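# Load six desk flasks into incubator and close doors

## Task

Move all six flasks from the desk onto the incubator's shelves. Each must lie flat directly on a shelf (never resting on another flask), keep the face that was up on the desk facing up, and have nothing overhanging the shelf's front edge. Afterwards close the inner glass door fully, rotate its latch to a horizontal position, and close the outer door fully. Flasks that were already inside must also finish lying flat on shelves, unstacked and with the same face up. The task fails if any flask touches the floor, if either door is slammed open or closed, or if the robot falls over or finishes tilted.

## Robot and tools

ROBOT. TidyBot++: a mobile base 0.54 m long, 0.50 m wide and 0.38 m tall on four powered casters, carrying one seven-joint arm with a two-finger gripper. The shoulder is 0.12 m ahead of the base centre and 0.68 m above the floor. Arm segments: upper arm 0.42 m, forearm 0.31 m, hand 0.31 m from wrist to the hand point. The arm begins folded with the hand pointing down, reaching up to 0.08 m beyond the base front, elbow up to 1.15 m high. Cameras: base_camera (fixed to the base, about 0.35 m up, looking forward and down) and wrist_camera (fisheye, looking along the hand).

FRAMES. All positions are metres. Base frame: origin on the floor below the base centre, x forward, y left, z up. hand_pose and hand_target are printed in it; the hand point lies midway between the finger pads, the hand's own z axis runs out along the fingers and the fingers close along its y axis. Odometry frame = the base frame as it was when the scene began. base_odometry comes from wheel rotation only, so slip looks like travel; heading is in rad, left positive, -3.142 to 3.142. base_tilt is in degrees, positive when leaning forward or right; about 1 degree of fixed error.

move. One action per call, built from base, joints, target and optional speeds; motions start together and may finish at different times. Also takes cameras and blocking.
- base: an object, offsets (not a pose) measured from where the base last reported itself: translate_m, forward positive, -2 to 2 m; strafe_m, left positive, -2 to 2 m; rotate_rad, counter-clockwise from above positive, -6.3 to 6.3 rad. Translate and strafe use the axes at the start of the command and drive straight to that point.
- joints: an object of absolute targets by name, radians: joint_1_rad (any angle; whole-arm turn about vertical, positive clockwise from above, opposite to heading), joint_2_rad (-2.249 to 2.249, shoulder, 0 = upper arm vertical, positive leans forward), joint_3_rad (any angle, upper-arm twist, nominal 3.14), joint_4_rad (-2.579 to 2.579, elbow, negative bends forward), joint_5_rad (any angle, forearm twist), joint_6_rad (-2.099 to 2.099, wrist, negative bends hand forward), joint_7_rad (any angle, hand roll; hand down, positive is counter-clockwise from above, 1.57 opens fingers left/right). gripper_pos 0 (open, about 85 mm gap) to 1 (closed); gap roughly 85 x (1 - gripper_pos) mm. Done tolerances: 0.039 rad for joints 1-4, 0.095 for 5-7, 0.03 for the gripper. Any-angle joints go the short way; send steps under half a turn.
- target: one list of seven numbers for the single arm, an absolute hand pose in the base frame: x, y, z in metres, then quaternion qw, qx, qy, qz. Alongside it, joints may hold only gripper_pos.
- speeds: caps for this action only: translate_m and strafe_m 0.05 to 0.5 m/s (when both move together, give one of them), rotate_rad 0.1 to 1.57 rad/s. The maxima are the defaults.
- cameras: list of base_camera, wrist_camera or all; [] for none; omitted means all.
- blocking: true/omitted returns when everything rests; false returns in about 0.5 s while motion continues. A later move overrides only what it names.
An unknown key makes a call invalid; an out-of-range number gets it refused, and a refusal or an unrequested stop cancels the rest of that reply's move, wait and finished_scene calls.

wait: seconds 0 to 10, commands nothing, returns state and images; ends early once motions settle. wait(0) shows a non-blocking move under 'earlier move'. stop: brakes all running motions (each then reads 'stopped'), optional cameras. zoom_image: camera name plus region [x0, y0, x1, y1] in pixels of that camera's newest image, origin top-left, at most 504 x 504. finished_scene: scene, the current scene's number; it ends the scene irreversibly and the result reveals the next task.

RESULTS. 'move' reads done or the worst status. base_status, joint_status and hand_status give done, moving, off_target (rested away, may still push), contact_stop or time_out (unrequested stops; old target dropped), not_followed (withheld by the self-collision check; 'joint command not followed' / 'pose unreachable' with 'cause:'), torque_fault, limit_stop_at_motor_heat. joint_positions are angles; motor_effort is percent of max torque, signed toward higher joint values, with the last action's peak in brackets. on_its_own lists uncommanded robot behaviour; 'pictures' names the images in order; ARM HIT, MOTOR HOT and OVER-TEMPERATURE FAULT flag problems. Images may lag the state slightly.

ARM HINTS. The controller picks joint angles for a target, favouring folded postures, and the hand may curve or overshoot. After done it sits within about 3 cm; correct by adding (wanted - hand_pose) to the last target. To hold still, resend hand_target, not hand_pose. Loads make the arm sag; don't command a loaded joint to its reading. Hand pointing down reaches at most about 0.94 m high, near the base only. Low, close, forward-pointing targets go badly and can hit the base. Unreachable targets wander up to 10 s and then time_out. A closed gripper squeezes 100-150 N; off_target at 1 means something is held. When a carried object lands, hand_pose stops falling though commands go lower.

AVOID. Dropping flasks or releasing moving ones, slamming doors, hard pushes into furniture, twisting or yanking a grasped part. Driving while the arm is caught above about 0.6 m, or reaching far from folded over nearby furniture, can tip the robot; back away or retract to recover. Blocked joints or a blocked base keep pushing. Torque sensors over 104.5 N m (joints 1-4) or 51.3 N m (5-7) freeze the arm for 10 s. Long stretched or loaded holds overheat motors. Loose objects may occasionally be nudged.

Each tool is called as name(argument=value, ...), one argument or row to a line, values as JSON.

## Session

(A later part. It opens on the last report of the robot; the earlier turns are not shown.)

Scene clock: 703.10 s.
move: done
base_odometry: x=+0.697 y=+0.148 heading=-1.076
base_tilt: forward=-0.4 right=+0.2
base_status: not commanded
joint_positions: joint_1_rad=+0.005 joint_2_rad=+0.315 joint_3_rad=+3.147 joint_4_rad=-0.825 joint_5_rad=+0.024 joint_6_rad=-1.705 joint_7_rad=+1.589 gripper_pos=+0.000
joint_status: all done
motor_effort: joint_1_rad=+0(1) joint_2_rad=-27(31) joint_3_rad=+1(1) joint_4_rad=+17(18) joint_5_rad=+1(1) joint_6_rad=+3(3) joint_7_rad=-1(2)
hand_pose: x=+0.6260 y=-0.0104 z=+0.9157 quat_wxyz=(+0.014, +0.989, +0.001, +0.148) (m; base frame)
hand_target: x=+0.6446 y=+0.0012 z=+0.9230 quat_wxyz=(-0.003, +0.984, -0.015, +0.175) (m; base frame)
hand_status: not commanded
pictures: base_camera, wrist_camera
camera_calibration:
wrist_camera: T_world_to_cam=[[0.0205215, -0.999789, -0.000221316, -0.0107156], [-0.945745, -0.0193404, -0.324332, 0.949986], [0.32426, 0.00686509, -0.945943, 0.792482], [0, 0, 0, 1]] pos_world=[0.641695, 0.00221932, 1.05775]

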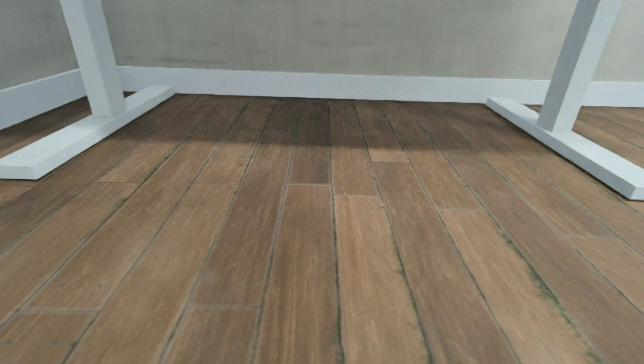

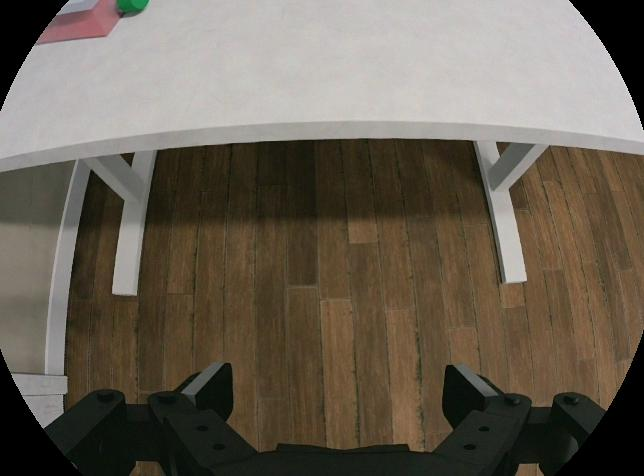

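move(
  base={"translate_m":0.4},
  speeds={"translate_m":0.3},
  cameras=["wrist_camera"],
)

Scene clock: 709.00 s.
move: done
base_odometry: x=+0.887 y=-0.204 heading=-1.076
base_tilt: forward=-0.4 right=+0.2
base_status: done
joint_positions: joint_1_rad=+0.005 joint_2_rad=+0.317 joint_3_rad=+3.147 joint_4_rad=-0.823 joint_5_rad=+0.024 joint_6_rad=-1.698 joint_7_rad=+1.589 gripper_pos=+0.000
joint_status: not commanded
motor_effort: joint_1_rad=-1(2) joint_2_rad=-27(31) joint_3_rad=+0(1) joint_4_rad=+17(18) joint_5_rad=+1(1) joint_6_rad=+2(4) joint_7_rad=-1(1)
hand_pose: x=+0.6287 y=-0.0104 z=+0.9160 quat_wxyz=(+0.014, +0.988, +0.001, +0.151) (m; base frame)
hand_target: x=+0.6446 y=+0.0012 z=+0.9230 quat_wxyz=(-0.003, +0.984, -0.015, +0.175) (m; base frame)
hand_status: not commanded
pictures: wrist_camera
camera_calibration:
wrist_camera: T_world_to_cam=[[0.0206782, -0.999786, 0.0000727911, -0.0111628], [-0.943619, -0.0195405, -0.330458, 0.95684], [0.330388, 0.00676457, -0.943821, 0.786114], [0, 0, 0, 1]] pos_world=[0.6434, 0.00221906, 1.05815]

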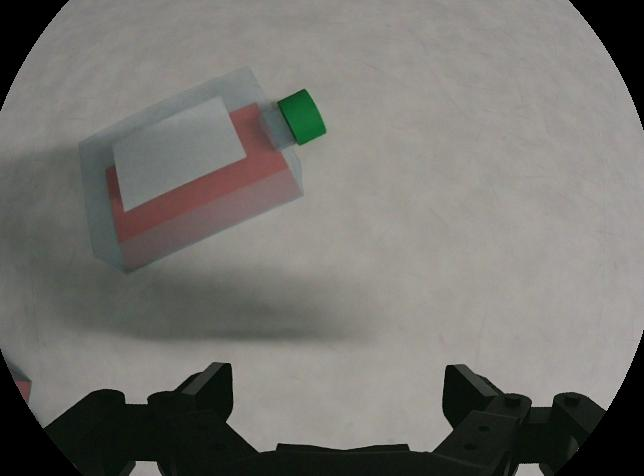

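move(
  base={"translate_m":0.15,"strafe_m":0.025},
  joints={"joint_7_rad":0.37},
  speeds={"translate_m":0.15},
  cameras=["wrist_camera"],
)

Scene clock: 716.67 s.
move: done
base_odometry: x=+0.980 y=-0.325 heading=-1.077
base_tilt: forward=-0.4 right=+0.2
base_status: done
joint_positions: joint_1_rad=+0.005 joint_2_rad=+0.318 joint_3_rad=+3.147 joint_4_rad=-0.823 joint_5_rad=+0.024 joint_6_rad=-1.696 joint_7_rad=+0.422 gripper_pos=+0.000
joint_status: all done
motor_effort: joint_1_rad=-1(2) joint_2_rad=-27(31) joint_3_rad=+1(1) joint_4_rad=+17(18) joint_5_rad=+1(1) joint_6_rad=+3(4) joint_7_rad=-1(1)
hand_pose: x=+0.6296 y=-0.0104 z=+0.9158 quat_wxyz=(-0.072, +0.826, -0.543, +0.135) (m; base frame)
hand_target: x=+0.6446 y=+0.0012 z=+0.9230 quat_wxyz=(-0.099, +0.812, -0.556, +0.144) (m; base frame)
hand_status: not commanded
pictures: wrist_camera
camera_calibration:
wrist_camera: T_world_to_cam=[[-0.862281, -0.411682, -0.29494, 0.820956], [-0.373099, 0.91022, -0.179713, 0.470169], [0.342445, -0.0449211, -0.938463, 0.772577], [0, 0, 0, 1]] pos_world=[0.618749, -0.0552801, 1.05166]

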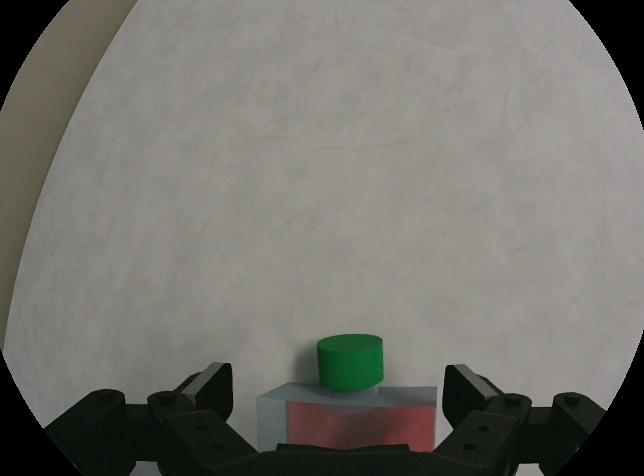

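move(
  base={"translate_m":0.006,"strafe_m":-0.016},
  speeds={"translate_m":0.15},
  cameras=[],
)

move(
  joints={"joint_2_rad":0.28,"joint_4_rad":-1.005,"joint_6_rad":-1.505},
  cameras=["wrist_camera"],
)

Scene clock: 723.00 s.
move: done
base_odometry: x=+0.969 y=-0.338 heading=-1.076
base_tilt: forward=-0.4 right=+0.2
base_status: done
joint_positions: joint_1_rad=+0.006 joint_2_rad=+0.318 joint_3_rad=+3.146 joint_4_rad=-0.822 joint_5_rad=+0.024 joint_6_rad=-1.696 joint_7_rad=+0.422 gripper_pos=+0.000
joint_status: not commanded
motor_effort: joint_1_rad=+0(4) joint_2_rad=-28(31) joint_3_rad=+0(3) joint_4_rad=+17(18) joint_5_rad=+1(2) joint_6_rad=+2(3) joint_7_rad=-1(1)
hand_pose: x=+0.6298 y=-0.0107 z=+0.9159 quat_wxyz=(-0.072, +0.825, -0.544, +0.135) (m; base frame)
hand_target: x=+0.6446 y=+0.0012 z=+0.9230 quat_wxyz=(-0.099, +0.812, -0.556, +0.144) (m; base frame)
hand_status: not commanded
pictures: none
No camera images: "cameras" was empty.

Scene clock: 724.43 s.
move: done
base_odometry: x=+0.969 y=-0.338 heading=-1.076
base_tilt: forward=-0.4 right=+0.2
base_status: not commanded
joint_positions: joint_1_rad=+0.006 joint_2_rad=+0.296 joint_3_rad=+3.146 joint_4_rad=-0.983 joint_5_rad=+0.024 joint_6_rad=-1.548 joint_7_rad=+0.422 gripper_pos=+0.000
joint_status: all done
motor_effort: joint_1_rad=-1(2) joint_2_rad=-28(30) joint_3_rad=+0(1) joint_4_rad=+17(19) joint_5_rad=+1(1) joint_6_rad=+3(4) joint_7_rad=-1(1)
hand_pose: x=+0.6391 y=-0.0109 z=+0.8787 quat_wxyz=(-0.074, +0.826, -0.542, +0.139) (m; base frame)
hand_target: x=+0.6441 y=+0.0012 z=+0.8826 quat_wxyz=(-0.099, +0.812, -0.556, +0.144) (m; base frame)
hand_status: not commanded
pictures: wrist_camera
camera_calibration:
wrist_camera: T_world_to_cam=[[-0.858532, -0.414048, -0.302469, 0.82222], [-0.37364, 0.909145, -0.183979, 0.47158], [0.351165, -0.0449373, -0.935235, 0.726069], [0, 0, 0, 1]] pos_world=[0.627134, -0.0556685, 1.0145]

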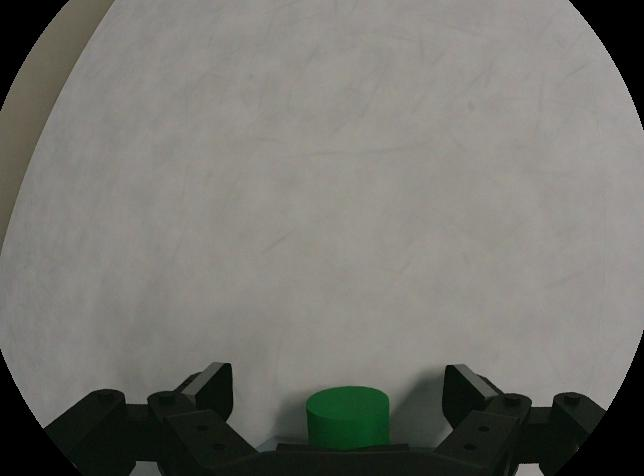

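move(
  base={"translate_m":-0.004,"strafe_m":0.012},
  speeds={"strafe_m":0.1},
  cameras=[],
)

move(
  joints={"gripper_pos":0.6},
  cameras=["wrist_camera"],
)

Scene clock: 727.80 s.
move: done
base_odometry: x=+0.977 y=-0.328 heading=-1.076
base_tilt: forward=-0.4 right=+0.2
base_status: done
joint_positions: joint_1_rad=+0.002 joint_2_rad=+0.291 joint_3_rad=+3.145 joint_4_rad=-0.983 joint_5_rad=+0.024 joint_6_rad=-1.545 joint_7_rad=+0.422 gripper_pos=+0.000
joint_status: not commanded
motor_effort: joint_1_rad=-1(4) joint_2_rad=-28(30) joint_3_rad=+0(3) joint_4_rad=+17(18) joint_5_rad=+1(2) joint_6_rad=+3(3) joint_7_rad=-1(1)
hand_pose: x=+0.6390 y=-0.0084 z=+0.8818 quat_wxyz=(-0.077, +0.826, -0.540, +0.142) (m; base frame)
hand_target: x=+0.6441 y=+0.0012 z=+0.8826 quat_wxyz=(-0.099, +0.812, -0.556, +0.144) (m; base frame)
hand_status: not commanded
pictures: none
No camera images: "cameras" was empty.

Scene clock: 728.67 s.
move: done
base_odometry: x=+0.977 y=-0.328 heading=-1.076
base_tilt: forward=-0.4 right=+0.2
base_status: not commanded
joint_positions: joint_1_rad=+0.002 joint_2_rad=+0.290 joint_3_rad=+3.145 joint_4_rad=-0.983 joint_5_rad=+0.024 joint_6_rad=-1.544 joint_7_rad=+0.422 gripper_pos=+0.600
joint_status: all done
motor_effort: joint_1_rad=+0(1) joint_2_rad=-27(28) joint_3_rad=+1(1) joint_4_rad=+18(18) joint_5_rad=+1(1) joint_6_rad=+3(3) joint_7_rad=-1(1)
hand_pose: x=+0.6392 y=-0.0084 z=+0.8824 quat_wxyz=(-0.077, +0.826, -0.539, +0.143) (m; base frame)
hand_target: x=+0.6441 y=+0.0012 z=+0.8826 quat_wxyz=(-0.099, +0.812, -0.556, +0.144) (m; base frame)
hand_status: not commanded
pictures: wrist_camera
camera_calibration:
wrist_camera: T_world_to_cam=[[-0.853038, -0.418455, -0.311805, 0.829202], [-0.376382, 0.907225, -0.187826, 0.47505], [0.361474, -0.0428654, -0.931396, 0.719644], [0, 0, 0, 1]] pos_world=[0.626008, -0.0531455, 1.01805]

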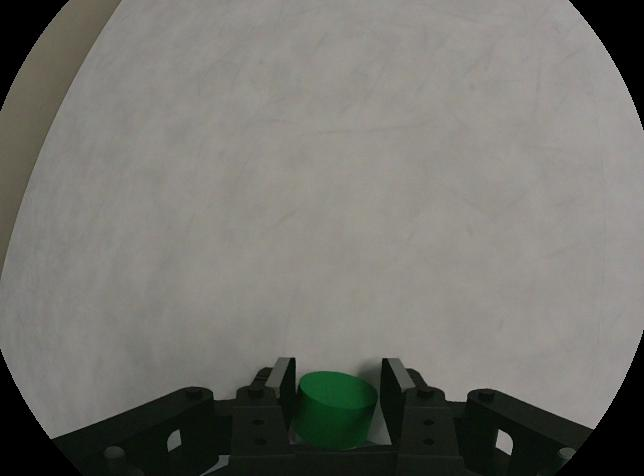

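move(
  joints={"gripper_pos":0.8},
  cameras=[],
)

move(
  joints={"joint_2_rad":0.3,"joint_4_rad":-0.905,"joint_6_rad":-1.585},
  cameras=["wrist_camera"],
)

move(
  base={"translate_m":-0.17,"strafe_m":-0.06},
  speeds={"translate_m":0.2},
  cameras=["wrist_camera"],
)

Scene clock: 733.07 s.
move: off_target
base_odometry: x=+0.977 y=-0.328 heading=-1.076
base_tilt: forward=-0.4 right=+0.2
base_status: not commanded
joint_positions: joint_1_rad=+0.002 joint_2_rad=+0.288 joint_3_rad=+3.145 joint_4_rad=-0.984 joint_5_rad=+0.024 joint_6_rad=-1.542 joint_7_rad=+0.422 gripper_pos=+0.691
joint_status: gripper_pos off_target (ended at +0.691, target +0.800)
motor_effort: joint_1_rad=+0(2) joint_2_rad=-27(28) joint_3_rad=+1(1) joint_4_rad=+18(18) joint_5_rad=+1(1) joint_6_rad=+3(3) joint_7_rad=-1(1)
hand_pose: x=+0.6392 y=-0.0084 z=+0.8833 quat_wxyz=(-0.078, +0.826, -0.539, +0.144) (m; base frame)
hand_target: x=+0.6441 y=+0.0012 z=+0.8826 quat_wxyz=(-0.099, +0.812, -0.556, +0.144) (m; base frame)
hand_status: not commanded
pictures: none
No camera images: "cameras" was empty.

Scene clock: 733.97 s.
move: done
base_odometry: x=+0.977 y=-0.328 heading=-1.076
base_tilt: forward=-0.4 right=+0.2
base_status: not commanded
joint_positions: joint_1_rad=+0.002 joint_2_rad=+0.288 joint_3_rad=+3.145 joint_4_rad=-0.922 joint_5_rad=+0.024 joint_6_rad=-1.561 joint_7_rad=+0.422 gripper_pos=+0.691
joint_status: all done
motor_effort: joint_1_rad=-1(2) joint_2_rad=-28(29) joint_3_rad=+0(1) joint_4_rad=+18(19) joint_5_rad=+1(1) joint_6_rad=+3(4) joint_7_rad=-1(1)
hand_pose: x=+0.6453 y=-0.0084 z=+0.9057 quat_wxyz=(-0.089, +0.823, -0.538, +0.161) (m; base frame)
hand_target: x=+0.6441 y=+0.0012 z=+0.9040 quat_wxyz=(-0.099, +0.812, -0.556, +0.144) (m; base frame)
hand_status: not commanded
pictures: wrist_camera
camera_calibration:
wrist_camera: T_world_to_cam=[[-0.838578, -0.41805, -0.349316, 0.866298], [-0.367244, 0.907403, -0.204332, 0.490781], [0.402391, -0.0430638, -0.914454, 0.697411], [0, 0, 0, 1]] pos_world=[0.626063, -0.0531477, 1.04064]

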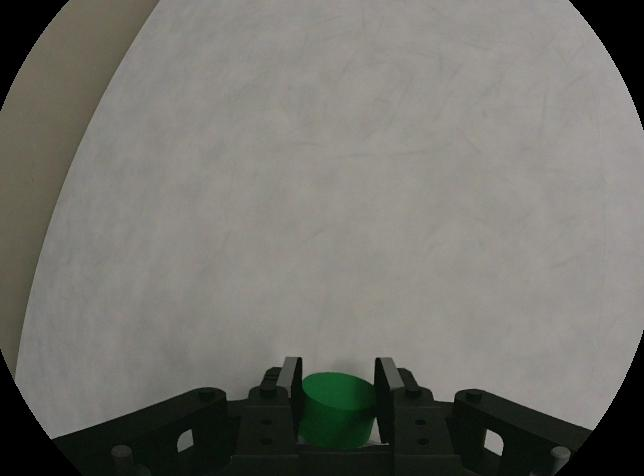

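Scene clock: 735.57 s.
move: done
base_odometry: x=+0.844 y=-0.207 heading=-1.076
base_tilt: forward=-0.4 right=+0.2
base_status: done
joint_positions: joint_1_rad=+0.002 joint_2_rad=+0.291 joint_3_rad=+3.145 joint_4_rad=-0.922 joint_5_rad=+0.024 joint_6_rad=-1.562 joint_7_rad=+0.422 gripper_pos=+0.691
joint_status: not commanded
motor_effort: joint_1_rad=-2(3) joint_2_rad=-28(35) joint_3_rad=+1(2) joint_4_rad=+19(20) joint_5_rad=+0(2) joint_6_rad=+3(4) joint_7_rad=-1(1)
hand_pose: x=+0.6459 y=-0.0083 z=+0.9043 quat_wxyz=(-0.089, +0.823, -0.538, +0.160) (m; base frame)
hand_target: x=+0.6441 y=+0.0012 z=+0.9040 quat_wxyz=(-0.099, +0.812, -0.556, +0.144) (m; base frame)
hand_status: not commanded
pictures: wrist_camera
camera_calibration:
wrist_camera: T_world_to_cam=[[-0.839551, -0.41811, -0.346898, 0.864774], [-0.367885, 0.907375, -0.2033, 0.490209], [0.399768, -0.0430625, -0.915604, 0.698647], [0, 0, 0, 1]] pos_world=[0.627066, -0.0531474, 1.03933]

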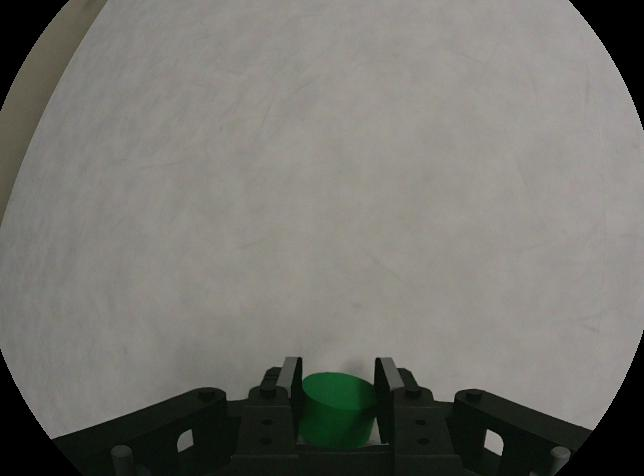

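Lower with same tilt as grasp.

move(
  joints={"joint_2_rad":0.285,"joint_4_rad":-0.99,"joint_6_rad":-1.53},
  cameras=[],
)

move(
  joints={"joint_2_rad":0.278,"joint_4_rad":-1.015,"joint_6_rad":-1.5},
  cameras=["wrist_camera"],
)

move(
  joints={"gripper_pos":0.6},
  cameras=[],
)

move(
  joints={"gripper_pos":0.0},
  cameras=[],
)

move(
  joints={"joint_2_rad":0.325,"joint_4_rad":-0.803,"joint_6_rad":-1.662},
  cameras=["wrist_camera"],
)

Scene clock: 740.47 s.
move: done
base_odometry: x=+0.844 y=-0.207 heading=-1.076
base_tilt: forward=-0.4 right=+0.2
base_status: not commanded
joint_positions: joint_1_rad=+0.002 joint_2_rad=+0.291 joint_3_rad=+3.145 joint_4_rad=-0.975 joint_5_rad=+0.024 joint_6_rad=-1.556 joint_7_rad=+0.422 gripper_pos=+0.691
joint_status: all done
motor_effort: joint_1_rad=+0(1) joint_2_rad=-28(29) joint_3_rad=+0(1) joint_4_rad=+18(19) joint_5_rad=+1(1) joint_6_rad=+2(4) joint_7_rad=-1(1)
hand_pose: x=+0.6375 y=-0.0083 z=+0.8839 quat_wxyz=(-0.076, +0.826, -0.540, +0.141) (m; base frame)
hand_target: x=+0.6408 y=+0.0012 z=+0.8834 quat_wxyz=(-0.095, +0.813, -0.557, +0.138) (m; base frame)
hand_status: not commanded
pictures: none
No camera images: "cameras" was empty.

Scene clock: 741.07 s.
move: done
base_odometry: x=+0.844 y=-0.207 heading=-1.076
base_tilt: forward=-0.4 right=+0.2
base_status: not commanded
joint_positions: joint_1_rad=+0.002 joint_2_rad=+0.284 joint_3_rad=+3.145 joint_4_rad=-0.991 joint_5_rad=+0.024 joint_6_rad=-1.534 joint_7_rad=+0.422 gripper_pos=+0.691
joint_status: all done
motor_effort: joint_1_rad=-1(1) joint_2_rad=-26(27) joint_3_rad=+1(1) joint_4_rad=+17(19) joint_5_rad=+0(1) joint_6_rad=+3(5) joint_7_rad=-1(1)
hand_pose: x=+0.6394 y=-0.0083 z=+0.8830 quat_wxyz=(-0.079, +0.826, -0.539, +0.146) (m; base frame)
hand_target: x=+0.6431 y=+0.0012 z=+0.8801 quat_wxyz=(-0.098, +0.812, -0.557, +0.143) (m; base frame)
hand_status: not commanded
pictures: wrist_camera
camera_calibration:
wrist_camera: T_world_to_cam=[[-0.850618, -0.418657, -0.31808, 0.833463], [-0.375169, 0.907132, -0.190683, 0.476953], [0.368372, -0.0428644, -0.92869, 0.7134], [0, 0, 0, 1]] pos_world=[0.6251, -0.0531446, 1.01858]

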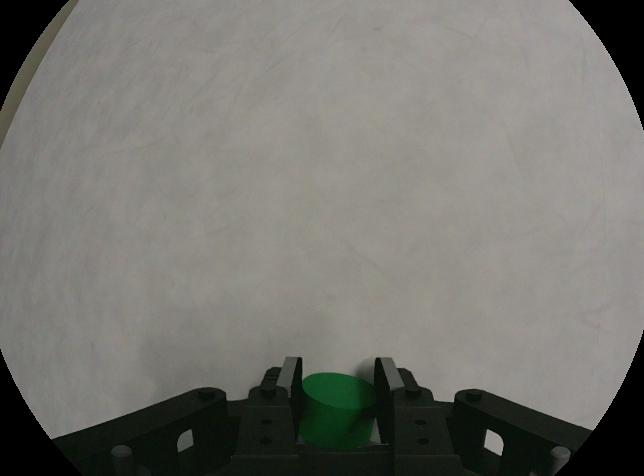

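Scene clock: 741.70 s.
move: done
base_odometry: x=+0.844 y=-0.207 heading=-1.076
base_tilt: forward=-0.4 right=+0.2
base_status: not commanded
joint_positions: joint_1_rad=+0.002 joint_2_rad=+0.284 joint_3_rad=+3.145 joint_4_rad=-0.992 joint_5_rad=+0.024 joint_6_rad=-1.534 joint_7_rad=+0.422 gripper_pos=+0.600
joint_status: all done
motor_effort: joint_1_rad=+0(1) joint_2_rad=-27(28) joint_3_rad=+1(1) joint_4_rad=+17(19) joint_5_rad=+1(1) joint_6_rad=+3(3) joint_7_rad=-1(1)
hand_pose: x=+0.6393 y=-0.0083 z=+0.8829 quat_wxyz=(-0.079, +0.826, -0.539, +0.146) (m; base frame)
hand_target: x=+0.6431 y=+0.0012 z=+0.8801 quat_wxyz=(-0.098, +0.812, -0.557, +0.143) (m; base frame)
hand_status: not commanded
pictures: none
No camera images: "cameras" was empty.

Scene clock: 742.57 s.
move: done
base_odometry: x=+0.844 y=-0.207 heading=-1.076
base_tilt: forward=-0.4 right=+0.2
base_status: not commanded
joint_positions: joint_1_rad=+0.002 joint_2_rad=+0.284 joint_3_rad=+3.145 joint_4_rad=-0.992 joint_5_rad=+0.024 joint_6_rad=-1.534 joint_7_rad=+0.422 gripper_pos=+0.000
joint_status: all done
motor_effort: joint_1_rad=-1(1) joint_2_rad=-27(27) joint_3_rad=+0(1) joint_4_rad=+18(18) joint_5_rad=+1(1) joint_6_rad=+2(3) joint_7_rad=-1(1)
hand_pose: x=+0.6393 y=-0.0083 z=+0.8829 quat_wxyz=(-0.079, +0.826, -0.539, +0.146) (m; base frame)
hand_target: x=+0.6431 y=+0.0012 z=+0.8801 quat_wxyz=(-0.098, +0.812, -0.557, +0.143) (m; base frame)
hand_status: not commanded
pictures: none
No camera images: "cameras" was empty.

Scene clock: 743.77 s.
move: done
base_odometry: x=+0.844 y=-0.207 heading=-1.076
base_tilt: forward=-0.4 right=+0.2
base_status: not commanded
joint_positions: joint_1_rad=+0.002 joint_2_rad=+0.293 joint_3_rad=+3.145 joint_4_rad=-0.822 joint_5_rad=+0.024 joint_6_rad=-1.623 joint_7_rad=+0.422 gripper_pos=+0.000
joint_status: all done
motor_effort: joint_1_rad=-1(2) joint_2_rad=-27(29) joint_3_rad=+0(1) joint_4_rad=+17(19) joint_5_rad=+0(1) joint_6_rad=+4(4) joint_7_rad=-1(1)
hand_pose: x=+0.6450 y=-0.0083 z=+0.9369 quat_wxyz=(-0.099, +0.820, -0.537, +0.175) (m; base frame)
hand_target: x=+0.6446 y=+0.0012 z=+0.9230 quat_wxyz=(-0.099, +0.812, -0.556, +0.144) (m; base frame)
hand_status: not commanded
pictures: wrist_camera
camera_calibration:
wrist_camera: T_world_to_cam=[[-0.826648, -0.416922, -0.377927, 0.896087], [-0.358959, 0.907913, -0.216433, 0.503037], [0.433361, -0.043254, -0.900182, 0.69271], [0, 0, 0, 1]] pos_world=[0.621125, -0.0531533, 1.07109]

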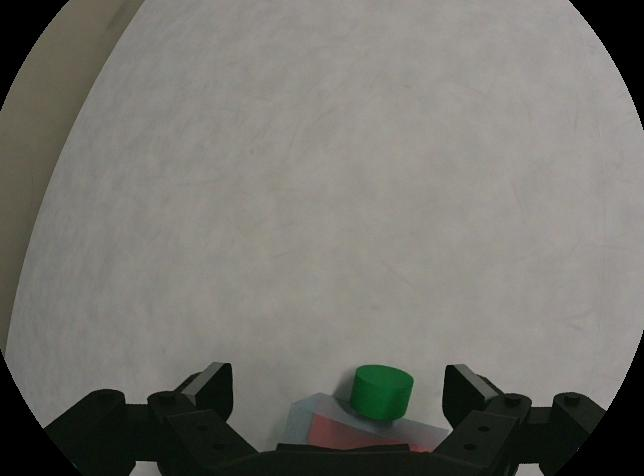

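move(
  base={"translate_m":0.073},
  speeds={"translate_m":0.15},
  joints={"joint_2_rad":0.4225,"joint_4_rad":-0.655,"joint_6_rad":-2.08},
  cameras=["wrist_camera"],
)

Scene clock: 747.70 s.
move: done
base_odometry: x=+0.878 y=-0.272 heading=-1.077
base_tilt: forward=-0.4 right=+0.2
base_status: done
joint_positions: joint_1_rad=+0.002 joint_2_rad=+0.412 joint_3_rad=+3.145 joint_4_rad=-0.676 joint_5_rad=+0.024 joint_6_rad=-2.037 joint_7_rad=+0.422 gripper_pos=+0.000
joint_status: all done
motor_effort: joint_1_rad=+0(2) joint_2_rad=-29(33) joint_3_rad=+0(1) joint_4_rad=+15(18) joint_5_rad=+1(2) joint_6_rad=+0(4) joint_7_rad=-1(1)
hand_pose: x=+0.5709 y=-0.0070 z=+0.9021 quat_wxyz=(+0.005, +0.835, -0.550, +0.013) (m; base frame)
hand_target: x=+0.5635 y=+0.0012 z=+0.9032 quat_wxyz=(+0.005, +0.825, -0.565, -0.007) (m; base frame)
hand_status: not commanded
pictures: wrist_camera
camera_calibration:
wrist_camera: T_world_to_cam=[[-0.91226, -0.407712, -0.0394094, 0.565776], [-0.405064, 0.912243, -0.0611226, 0.353987], [0.0608713, -0.0397964, -0.997352, 0.993876], [0, 0, 0, 1]] pos_world=[0.599023, -0.0526964, 1.03518]

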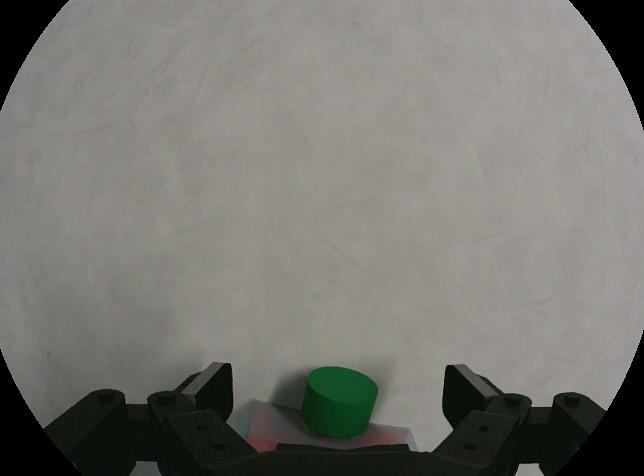

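move(
  base={"strafe_m":0.007},
  joints={"joint_7_rad":0.22},
  cameras=["wrist_camera"],
)

move(
  joints={"joint_2_rad":0.365,"joint_4_rad":-0.83,"joint_6_rad":-1.945},
  cameras=["wrist_camera"],
)

Scene clock: 751.73 s.
move: done
base_odometry: x=+0.884 y=-0.269 heading=-1.077
base_tilt: forward=-0.4 right=+0.2
base_status: done
joint_positions: joint_1_rad=+0.001 joint_2_rad=+0.412 joint_3_rad=+3.145 joint_4_rad=-0.676 joint_5_rad=+0.024 joint_6_rad=-2.041 joint_7_rad=+0.253 gripper_pos=+0.000
joint_status: all done
motor_effort: joint_1_rad=+0(4) joint_2_rad=-29(31) joint_3_rad=+0(2) joint_4_rad=+15(15) joint_5_rad=+1(2) joint_6_rad=+0(1) joint_7_rad=-1(2)
hand_pose: x=+0.5697 y=-0.0068 z=+0.9021 quat_wxyz=(+0.005, +0.786, -0.618, +0.012) (m; base frame)
hand_target: x=+0.5635 y=+0.0012 z=+0.9032 quat_wxyz=(+0.005, +0.780, -0.625, -0.006) (m; base frame)
hand_status: not commanded
pictures: wrist_camera
camera_calibration:
wrist_camera: T_world_to_cam=[[-0.967705, -0.248831, -0.0403704, 0.598371], [-0.246302, 0.967408, -0.0588004, 0.261069], [0.0536861, -0.0469582, -0.997453, 0.998119], [0, 0, 0, 1]] pos_world=[0.589763, -0.0567966, 1.03508]

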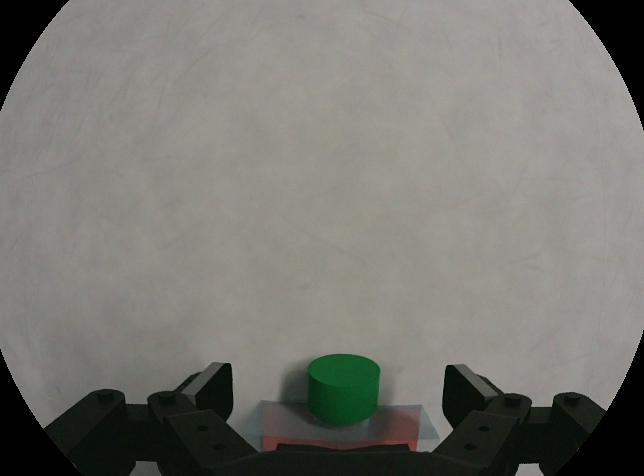

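Scene clock: 752.87 s.
move: done
base_odometry: x=+0.884 y=-0.269 heading=-1.077
base_tilt: forward=-0.4 right=+0.2
base_status: not commanded
joint_positions: joint_1_rad=+0.001 joint_2_rad=+0.382 joint_3_rad=+3.145 joint_4_rad=-0.807 joint_5_rad=+0.024 joint_6_rad=-1.983 joint_7_rad=+0.253 gripper_pos=+0.000
joint_status: all done
motor_effort: joint_1_rad=+0(1) joint_2_rad=-28(30) joint_3_rad=+1(1) joint_4_rad=+15(16) joint_5_rad=+0(1) joint_6_rad=+0(1) joint_7_rad=-1(1)
hand_pose: x=+0.5583 y=-0.0070 z=+0.8782 quat_wxyz=(+0.018, +0.786, -0.617, -0.005) (m; base frame)
hand_target: x=+0.5621 y=+0.0012 z=+0.8789 quat_wxyz=(+0.000, +0.780, -0.625, +0.001) (m; base frame)
hand_status: not commanded
pictures: wrist_camera
camera_calibration:
wrist_camera: T_world_to_cam=[[-0.968245, -0.249999, 0.00139319, 0.549837], [-0.249771, 0.967092, -0.048455, 0.249939], [0.0107663, -0.0472643, -0.998824, 1], [0, 0, 0, 1]] pos_world=[0.584038, -0.0569908, 1.01017]

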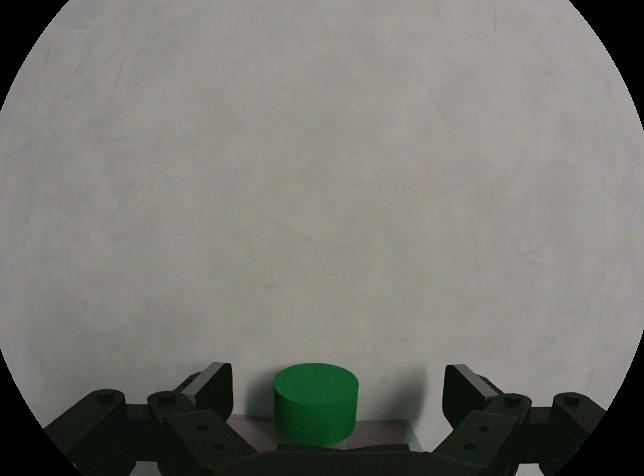

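move(
  base={"translate_m":0.009,"strafe_m":0.006},
  cameras=[],
)

move(
  joints={"gripper_pos":0.62},
  cameras=["wrist_camera"],
)

move(
  joints={"gripper_pos":0.8},
  cameras=[],
)

move(
  joints={"joint_2_rad":0.4225,"joint_4_rad":-0.655,"joint_6_rad":-2.08},
  cameras=["wrist_camera"],
)

Scene clock: 757.07 s.
move: done
base_odometry: x=+0.894 y=-0.274 heading=-1.077
base_tilt: forward=-0.4 right=+0.2
base_status: done
joint_positions: joint_1_rad=+0.001 joint_2_rad=+0.374 joint_3_rad=+3.145 joint_4_rad=-0.807 joint_5_rad=+0.024 joint_6_rad=-1.980 joint_7_rad=+0.253 gripper_pos=+0.000
joint_status: not commanded
motor_effort: joint_1_rad=+0(4) joint_2_rad=-28(32) joint_3_rad=+0(1) joint_4_rad=+15(16) joint_5_rad=+1(2) joint_6_rad=+0(1) joint_7_rad=-1(1)
hand_pose: x=+0.5575 y=-0.0068 z=+0.8816 quat_wxyz=(+0.015, +0.786, -0.617, -0.001) (m; base frame)
hand_target: x=+0.5621 y=+0.0012 z=+0.8789 quat_wxyz=(+0.000, +0.780, -0.625, +0.001) (m; base frame)
hand_status: not commanded
pictures: none
No camera images: "cameras" was empty.

Scene clock: 757.97 s.
move: done
base_odometry: x=+0.894 y=-0.274 heading=-1.077
base_tilt: forward=-0.4 right=+0.2
base_status: not commanded
joint_positions: joint_1_rad=+0.001 joint_2_rad=+0.374 joint_3_rad=+3.145 joint_4_rad=-0.807 joint_5_rad=+0.024 joint_6_rad=-1.980 joint_7_rad=+0.253 gripper_pos=+0.620
joint_status: all done
motor_effort: joint_1_rad=-1(1) joint_2_rad=-28(28) joint_3_rad=+0(1) joint_4_rad=+15(16) joint_5_rad=+1(1) joint_6_rad=+0(1) joint_7_rad=-1(1)
hand_pose: x=+0.5575 y=-0.0068 z=+0.8816 quat_wxyz=(+0.015, +0.786, -0.617, -0.001) (m; base frame)
hand_target: x=+0.5621 y=+0.0012 z=+0.8789 quat_wxyz=(+0.000, +0.780, -0.625, +0.001) (m; base frame)
hand_status: not commanded
pictures: wrist_camera
camera_calibration:
wrist_camera: T_world_to_cam=[[-0.968111, -0.250372, -0.00867083, 0.557862], [-0.249626, 0.966995, -0.0510632, 0.251932], [0.0211694, -0.0472704, -0.998658, 0.997559], [0, 0, 0, 1]] pos_world=[0.581844, -0.0567889, 1.01392]

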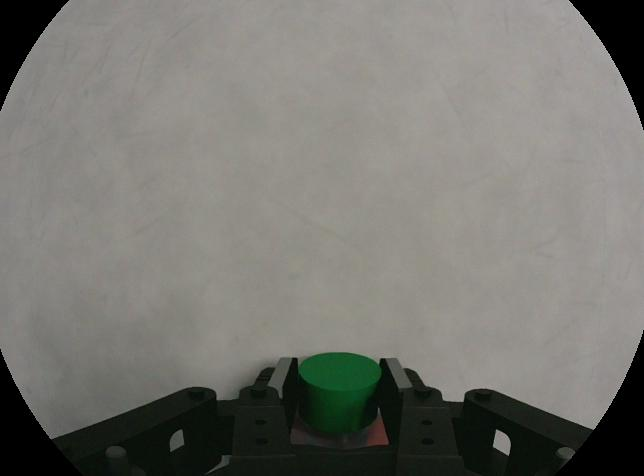

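Scene clock: 758.63 s.
move: off_target
base_odometry: x=+0.894 y=-0.274 heading=-1.077
base_tilt: forward=-0.4 right=+0.2
base_status: not commanded
joint_positions: joint_1_rad=+0.001 joint_2_rad=+0.372 joint_3_rad=+3.145 joint_4_rad=-0.809 joint_5_rad=+0.024 joint_6_rad=-1.980 joint_7_rad=+0.253 gripper_pos=+0.684
joint_status: gripper_pos off_target (ended at +0.684, target +0.800)
motor_effort: joint_1_rad=+0(2) joint_2_rad=-27(29) joint_3_rad=+1(1) joint_4_rad=+15(16) joint_5_rad=+1(1) joint_6_rad=+0(1) joint_7_rad=-1(1)
hand_pose: x=+0.5567 y=-0.0068 z=+0.8822 quat_wxyz=(+0.015, +0.786, -0.617, +0.000) (m; base frame)
hand_target: x=+0.5621 y=+0.0012 z=+0.8789 quat_wxyz=(+0.000, +0.780, -0.625, +0.001) (m; base frame)
hand_status: not commanded
pictures: none
No camera images: "cameras" was empty.

Scene clock: 759.77 s.
move: done
base_odometry: x=+0.894 y=-0.274 heading=-1.077
base_tilt: forward=-0.4 right=+0.2
base_status: not commanded
joint_positions: joint_1_rad=+0.001 joint_2_rad=+0.392 joint_3_rad=+3.145 joint_4_rad=-0.677 joint_5_rad=+0.024 joint_6_rad=-2.042 joint_7_rad=+0.253 gripper_pos=+0.684
joint_status: all done
motor_effort: joint_1_rad=-1(1) joint_2_rad=-29(30) joint_3_rad=+0(1) joint_4_rad=+15(17) joint_5_rad=+1(1) joint_6_rad=+0(2) joint_7_rad=-1(1)
hand_pose: x=+0.5650 y=-0.0066 z=+0.9106 quat_wxyz=(-0.001, +0.786, -0.618, +0.019) (m; base frame)
hand_target: x=+0.5635 y=+0.0012 z=+0.9032 quat_wxyz=(+0.005, +0.780, -0.625, -0.006) (m; base frame)
hand_status: not commanded
pictures: wrist_camera
camera_calibration:
wrist_camera: T_world_to_cam=[[-0.966747, -0.249182, -0.057528, 0.609224], [-0.245569, 0.967317, -0.0631882, 0.263894], [0.0713932, -0.0469599, -0.996342, 0.995893], [0, 0, 0, 1]] pos_world=[0.582669, -0.0566948, 1.04397]

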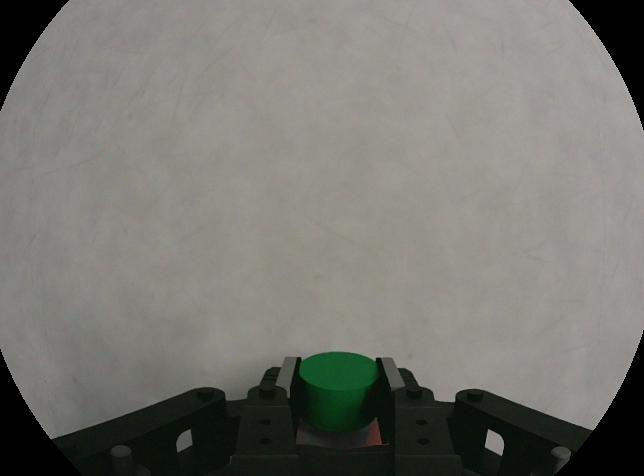

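move(
  joints={"joint_7_rad":-1.60},
  cameras=[],
)

move(
  joints={"joint_2_rad":0.385,"joint_4_rad":-0.79,"joint_6_rad":-1.967},
  cameras=[],
)

move(
  joints={"joint_2_rad":0.375,"joint_4_rad":-0.83,"joint_6_rad":-1.935},
  cameras=["wrist_camera"],
)

Scene clock: 764.43 s.
move: done
base_odometry: x=+0.894 y=-0.274 heading=-1.077
base_tilt: forward=-0.4 right=+0.2
base_status: not commanded
joint_positions: joint_1_rad=+0.001 joint_2_rad=+0.393 joint_3_rad=+3.145 joint_4_rad=-0.677 joint_5_rad=+0.024 joint_6_rad=-2.042 joint_7_rad=-1.548 gripper_pos=+0.684
joint_status: all done
motor_effort: joint_1_rad=-1(2) joint_2_rad=-29(29) joint_3_rad=+1(1) joint_4_rad=+15(16) joint_5_rad=+0(1) joint_6_rad=+0(1) joint_7_rad=-1(1)
hand_pose: x=+0.5651 y=-0.0066 z=+0.9104 quat_wxyz=(-0.015, +0.004, -1.000, +0.011) (m; base frame)
hand_target: x=+0.5635 y=+0.0012 z=+0.9032 quat_wxyz=(+0.008, -0.015, -1.000, +0.000) (m; base frame)
hand_status: not commanded
pictures: none
No camera images: "cameras" was empty.

Scene clock: 765.47 s.
move: done
base_odometry: x=+0.894 y=-0.274 heading=-1.077
base_tilt: forward=-0.4 right=+0.2
base_status: not commanded
joint_positions: joint_1_rad=+0.001 joint_2_rad=+0.393 joint_3_rad=+3.145 joint_4_rad=-0.772 joint_5_rad=+0.024 joint_6_rad=-2.001 joint_7_rad=-1.548 gripper_pos=+0.684
joint_status: all done
motor_effort: joint_1_rad=-1(1) joint_2_rad=-29(31) joint_3_rad=+0(1) joint_4_rad=+16(16) joint_5_rad=+1(1) joint_6_rad=+0(1) joint_7_rad=-1(1)
hand_pose: x=+0.5613 y=-0.0067 z=+0.8837 quat_wxyz=(+0.012, +0.005, -1.000, +0.011) (m; base frame)
hand_target: x=+0.5670 y=+0.0012 z=+0.8817 quat_wxyz=(+0.000, -0.015, -1.000, +0.000) (m; base frame)
hand_status: not commanded
pictures: none
No camera images: "cameras" was empty.

Scene clock: 766.13 s.
move: done
base_odometry: x=+0.894 y=-0.274 heading=-1.077
base_tilt: forward=-0.4 right=+0.2
base_status: not commanded
joint_positions: joint_1_rad=+0.001 joint_2_rad=+0.376 joint_3_rad=+3.145 joint_4_rad=-0.801 joint_5_rad=+0.024 joint_6_rad=-1.973 joint_7_rad=-1.548 gripper_pos=+0.684
joint_status: all done
motor_effort: joint_1_rad=+0(1) joint_2_rad=-26(30) joint_3_rad=+1(1) joint_4_rad=+14(15) joint_5_rad=+1(2) joint_6_rad=+0(1) joint_7_rad=-1(1)
hand_pose: x=+0.5611 y=-0.0068 z=+0.8826 quat_wxyz=(+0.004, +0.005, -1.000, +0.011) (m; base frame)
hand_target: x=+0.5672 y=+0.0012 z=+0.8745 quat_wxyz=(-0.001, -0.015, -1.000, +0.000) (m; base frame)
hand_status: not commanded
pictures: wrist_camera
camera_calibration:
wrist_camera: T_world_to_cam=[[-0.0231383, 0.998133, -0.056527, 0.0819844], [0.998846, 0.0207007, -0.043333, -0.460902], [-0.042082, -0.0574644, -0.99746, 1.03285], [0, 0, 0, 1]] pos_world=[0.505732, -0.0129384, 1.01489]

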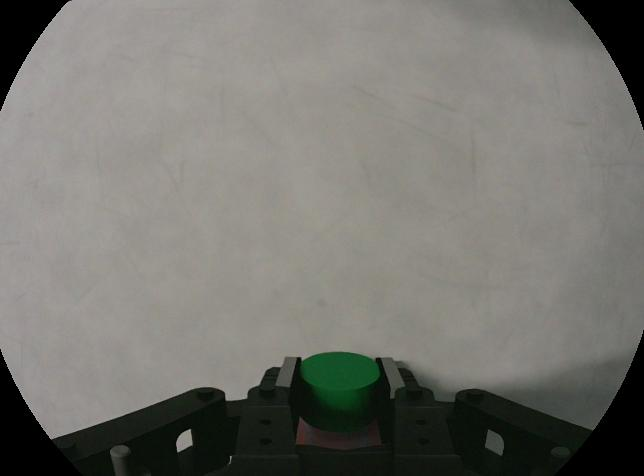

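move(
  joints={"gripper_pos":0.62},
  cameras=[],
)

move(
  joints={"gripper_pos":0.1},
  cameras=[],
)

move(
  joints={"joint_2_rad":0.4225,"joint_4_rad":-0.655,"joint_6_rad":-2.08,"gripper_pos":0},
  cameras=["wrist_camera"],
)

move(
  base={"translate_m":-0.36},
  cameras=[],
)

move(
  joints={"joint_2_rad":0.261,"joint_4_rad":-1.074,"joint_6_rad":-0.97,"joint_7_rad":0.1},
  cameras=[],
)

move(
  joints={"joint_7_rad":1.54,"joint_2_rad":0.241,"joint_4_rad":-1.395,"joint_6_rad":-0.66},
  cameras=["wrist_camera"],
)

Scene clock: 772.43 s.
move: done
base_odometry: x=+0.894 y=-0.274 heading=-1.077
base_tilt: forward=-0.4 right=+0.2
base_status: not commanded
joint_positions: joint_1_rad=+0.001 joint_2_rad=+0.376 joint_3_rad=+3.145 joint_4_rad=-0.806 joint_5_rad=+0.024 joint_6_rad=-1.972 joint_7_rad=-1.548 gripper_pos=+0.620
joint_status: all done
motor_effort: joint_1_rad=+0(2) joint_2_rad=-28(29) joint_3_rad=+0(1) joint_4_rad=+15(15) joint_5_rad=+0(2) joint_6_rad=+0(1) joint_7_rad=-1(1)
hand_pose: x=+0.5604 y=-0.0069 z=+0.8811 quat_wxyz=(+0.007, +0.005, -1.000, +0.011) (m; base frame)
hand_target: x=+0.5672 y=+0.0012 z=+0.8745 quat_wxyz=(-0.001, -0.015, -1.000, +0.000) (m; base frame)
hand_status: not commanded
pictures: none
No camera images: "cameras" was empty.

Scene clock: 773.27 s.
move: done
base_odometry: x=+0.894 y=-0.274 heading=-1.077
base_tilt: forward=-0.4 right=+0.2
base_status: not commanded
joint_positions: joint_1_rad=+0.001 joint_2_rad=+0.376 joint_3_rad=+3.145 joint_4_rad=-0.806 joint_5_rad=+0.024 joint_6_rad=-1.972 joint_7_rad=-1.548 gripper_pos=+0.100
joint_status: all done
motor_effort: joint_1_rad=+0(2) joint_2_rad=-28(28) joint_3_rad=+0(1) joint_4_rad=+15(16) joint_5_rad=+1(1) joint_6_rad=+0(1) joint_7_rad=-1(1)
hand_pose: x=+0.5604 y=-0.0069 z=+0.8811 quat_wxyz=(+0.007, +0.005, -1.000, +0.011) (m; base frame)
hand_target: x=+0.5672 y=+0.0012 z=+0.8745 quat_wxyz=(-0.001, -0.015, -1.000, +0.000) (m; base frame)
hand_status: not commanded
pictures: none
No camera images: "cameras" was empty.

Scene clock: 774.40 s.
move: done
base_odometry: x=+0.894 y=-0.274 heading=-1.077
base_tilt: forward=-0.4 right=+0.1
base_status: not commanded
joint_positions: joint_1_rad=+0.001 joint_2_rad=+0.390 joint_3_rad=+3.145 joint_4_rad=-0.675 joint_5_rad=+0.024 joint_6_rad=-2.042 joint_7_rad=-1.548 gripper_pos=+0.000
joint_status: all done
motor_effort: joint_1_rad=-1(2) joint_2_rad=-28(30) joint_3_rad=+0(1) joint_4_rad=+15(16) joint_5_rad=+1(1) joint_6_rad=+0(1) joint_7_rad=-1(1)
hand_pose: x=+0.5647 y=-0.0066 z=+0.9125 quat_wxyz=(-0.018, +0.004, -1.000, +0.011) (m; base frame)
hand_target: x=+0.5635 y=+0.0012 z=+0.9032 quat_wxyz=(+0.008, -0.015, -1.000, +0.000) (m; base frame)
hand_status: not commanded
pictures: wrist_camera
camera_calibration:
wrist_camera: T_world_to_cam=[[-0.0193282, 0.998187, -0.056997, 0.0817473], [0.999812, 0.0193958, 0.0006341, -0.503858], [0.00173845, -0.056974, -0.998374, 1.03884], [0, 0, 0, 1]] pos_world=[0.503537, -0.0126397, 1.04213]

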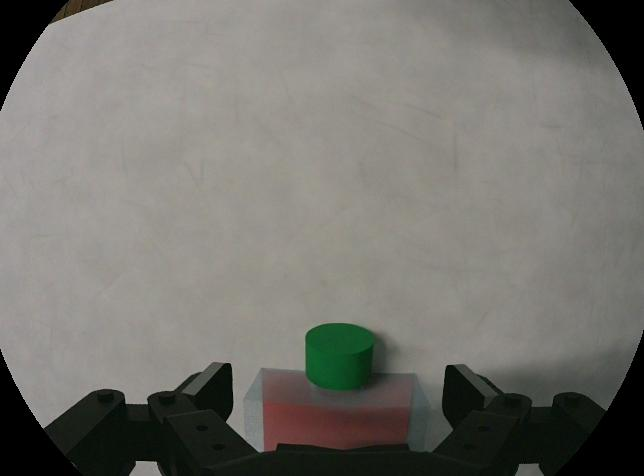

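Scene clock: 776.40 s.
move: done
base_odometry: x=+0.723 y=+0.043 heading=-1.078
base_tilt: forward=-0.4 right=+0.2
base_status: done
joint_positions: joint_1_rad=+0.001 joint_2_rad=+0.403 joint_3_rad=+3.145 joint_4_rad=-0.674 joint_5_rad=+0.024 joint_6_rad=-2.048 joint_7_rad=-1.548 gripper_pos=+0.000
joint_status: not commanded
motor_effort: joint_1_rad=-1(3) joint_2_rad=-28(31) joint_3_rad=+0(1) joint_4_rad=+14(15) joint_5_rad=+1(1) joint_6_rad=+0(1) joint_7_rad=-1(1)
hand_pose: x=+0.5658 y=-0.0066 z=+0.9068 quat_wxyz=(-0.008, +0.004, -1.000, +0.011) (m; base frame)
hand_target: x=+0.5635 y=+0.0012 z=+0.9032 quat_wxyz=(+0.008, -0.015, -1.000, +0.000) (m; base frame)
hand_status: not commanded
pictures: none
No camera images: "cameras" was empty.

Scene clock: 778.80 s.
move: done
base_odometry: x=+0.723 y=+0.043 heading=-1.078
base_tilt: forward=-0.4 right=+0.2
base_status: not commanded
joint_positions: joint_1_rad=+0.001 joint_2_rad=+0.277 joint_3_rad=+3.145 joint_4_rad=-1.049 joint_5_rad=+0.024 joint_6_rad=-1.016 joint_7_rad=+0.044 gripper_pos=+0.000
joint_status: all done
motor_effort: joint_1_rad=-1(2) joint_2_rad=-29(31) joint_3_rad=+1(1) joint_4_rad=+20(21) joint_5_rad=+1(1) joint_6_rad=+6(6) joint_7_rad=-1(1)
hand_pose: x=+0.7624 y=-0.0072 z=+0.9456 quat_wxyz=(-0.260, +0.666, -0.637, +0.290) (m; base frame)
hand_target: x=+0.7643 y=+0.0011 z=+0.9532 quat_wxyz=(-0.272, +0.678, -0.613, +0.301) (m; base frame)
hand_status: not commanded
pictures: none
No camera images: "cameras" was empty.

Scene clock: 780.93 s.
move: done
base_odometry: x=+0.723 y=+0.043 heading=-1.078
base_tilt: forward=-0.4 right=+0.2
base_status: not commanded
joint_positions: joint_1_rad=+0.001 joint_2_rad=+0.250 joint_3_rad=+3.145 joint_4_rad=-1.366 joint_5_rad=+0.024 joint_6_rad=-0.703 joint_7_rad=+1.484 gripper_pos=+0.000
joint_status: all done
motor_effort: joint_1_rad=+0(2) joint_2_rad=-28(31) joint_3_rad=+1(1) joint_4_rad=+20(22) joint_5_rad=+1(1) joint_6_rad=+6(7) joint_7_rad=-1(1)
hand_pose: x=+0.7654 y=-0.0058 z=+0.8638 quat_wxyz=(-0.006, +0.916, -0.036, +0.400) (m; base frame)
hand_target: x=+0.7661 y=+0.0011 z=+0.8635 quat_wxyz=(-0.006, +0.912, -0.014, +0.410) (m; base frame)
hand_status: not commanded
pictures: wrist_camera
camera_calibration:
wrist_camera: T_world_to_cam=[[-0.0279337, -0.998228, -0.0525499, 0.0732426], [-0.652507, 0.0580342, -0.755557, 1.21354], [0.757267, 0.0131837, -0.652972, 0.113714], [0, 0, 0, 1]] pos_world=[0.707777, 0.00118687, 0.994998]

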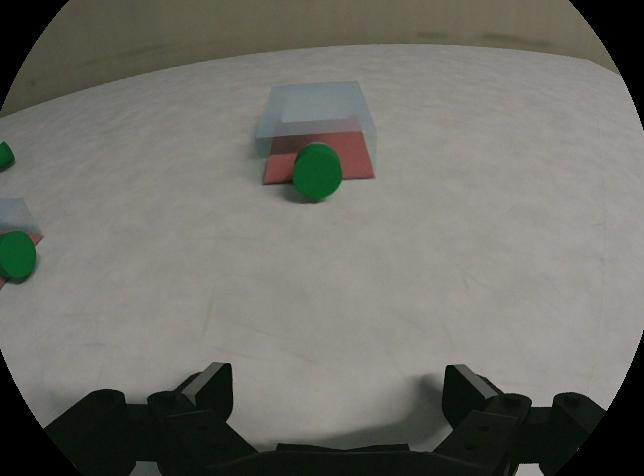

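move(
  base={"translate_m":0.09,"strafe_m":0.012},
  joints={"joint_7_rad":1.63},
  cameras=["wrist_camera"],
)

Scene clock: 783.63 s.
move: done
base_odometry: x=+0.777 y=-0.030 heading=-1.077
base_tilt: forward=-0.4 right=+0.2
base_status: done
joint_positions: joint_1_rad=+0.001 joint_2_rad=+0.244 joint_3_rad=+3.145 joint_4_rad=-1.371 joint_5_rad=+0.024 joint_6_rad=-0.699 joint_7_rad=+1.592 gripper_pos=+0.000
joint_status: all done
motor_effort: joint_1_rad=-1(3) joint_2_rad=-29(34) joint_3_rad=+0(2) joint_4_rad=+21(22) joint_5_rad=+0(1) joint_6_rad=+6(7) joint_7_rad=-1(1)
hand_pose: x=+0.7639 y=-0.0057 z=+0.8657 quat_wxyz=(+0.016, +0.915, +0.014, +0.402) (m; base frame)
hand_target: x=+0.7661 y=+0.0011 z=+0.8635 quat_wxyz=(+0.012, +0.912, +0.027, +0.410) (m; base frame)
hand_status: not commanded
pictures: wrist_camera
camera_calibration:
wrist_camera: T_world_to_cam=[[0.0455558, -0.9986, 0.0268941, -0.0515314], [-0.650857, -0.050094, -0.757546, 1.21384], [0.757832, 0.0170064, -0.652228, 0.115062], [0, 0, 0, 1]] pos_world=[0.705187, 0.00739012, 0.995973]

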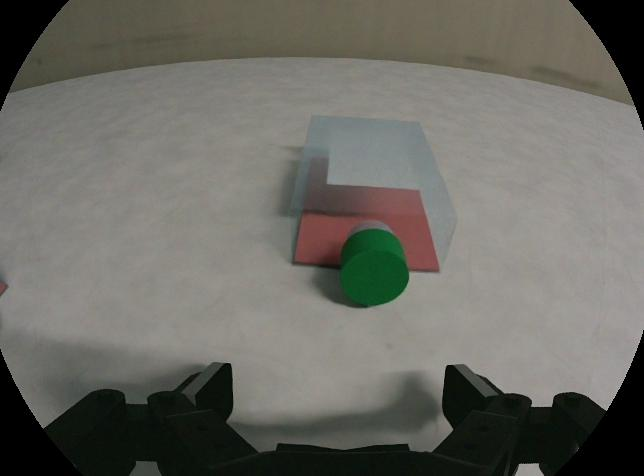

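move(
  base={"strafe_m":-0.017,"translate_m":0.05},
  cameras=["wrist_camera"],
)

Scene clock: 786.53 s.
move: done
base_odometry: x=+0.786 y=-0.082 heading=-1.077
base_tilt: forward=-0.4 right=+0.2
base_status: done
joint_positions: joint_1_rad=+0.001 joint_2_rad=+0.242 joint_3_rad=+3.145 joint_4_rad=-1.372 joint_5_rad=+0.024 joint_6_rad=-0.697 joint_7_rad=+1.592 gripper_pos=+0.000
joint_status: not commanded
motor_effort: joint_1_rad=-1(2) joint_2_rad=-29(32) joint_3_rad=+1(2) joint_4_rad=+20(22) joint_5_rad=+0(1) joint_6_rad=+6(7) joint_7_rad=-1(1)
hand_pose: x=+0.7638 y=-0.0056 z=+0.8668 quat_wxyz=(+0.016, +0.915, +0.014, +0.403) (m; base frame)
hand_target: x=+0.7661 y=+0.0011 z=+0.8635 quat_wxyz=(+0.012, +0.912, +0.027, +0.410) (m; base frame)
hand_status: not commanded
pictures: wrist_camera
camera_calibration:
wrist_camera: T_world_to_cam=[[0.0455581, -0.998598, 0.0269454, -0.0514904], [-0.648862, -0.0500896, -0.759255, 1.21457], [0.759541, 0.0171064, -0.650235, 0.112756], [0, 0, 0, 1]] pos_world=[0.70479, 0.00749017, 0.996872]

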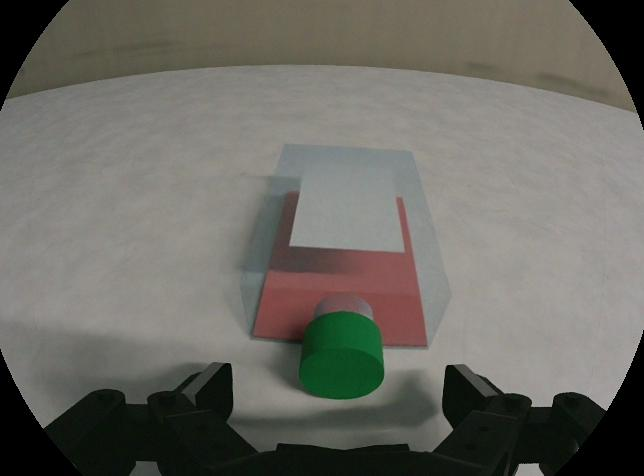

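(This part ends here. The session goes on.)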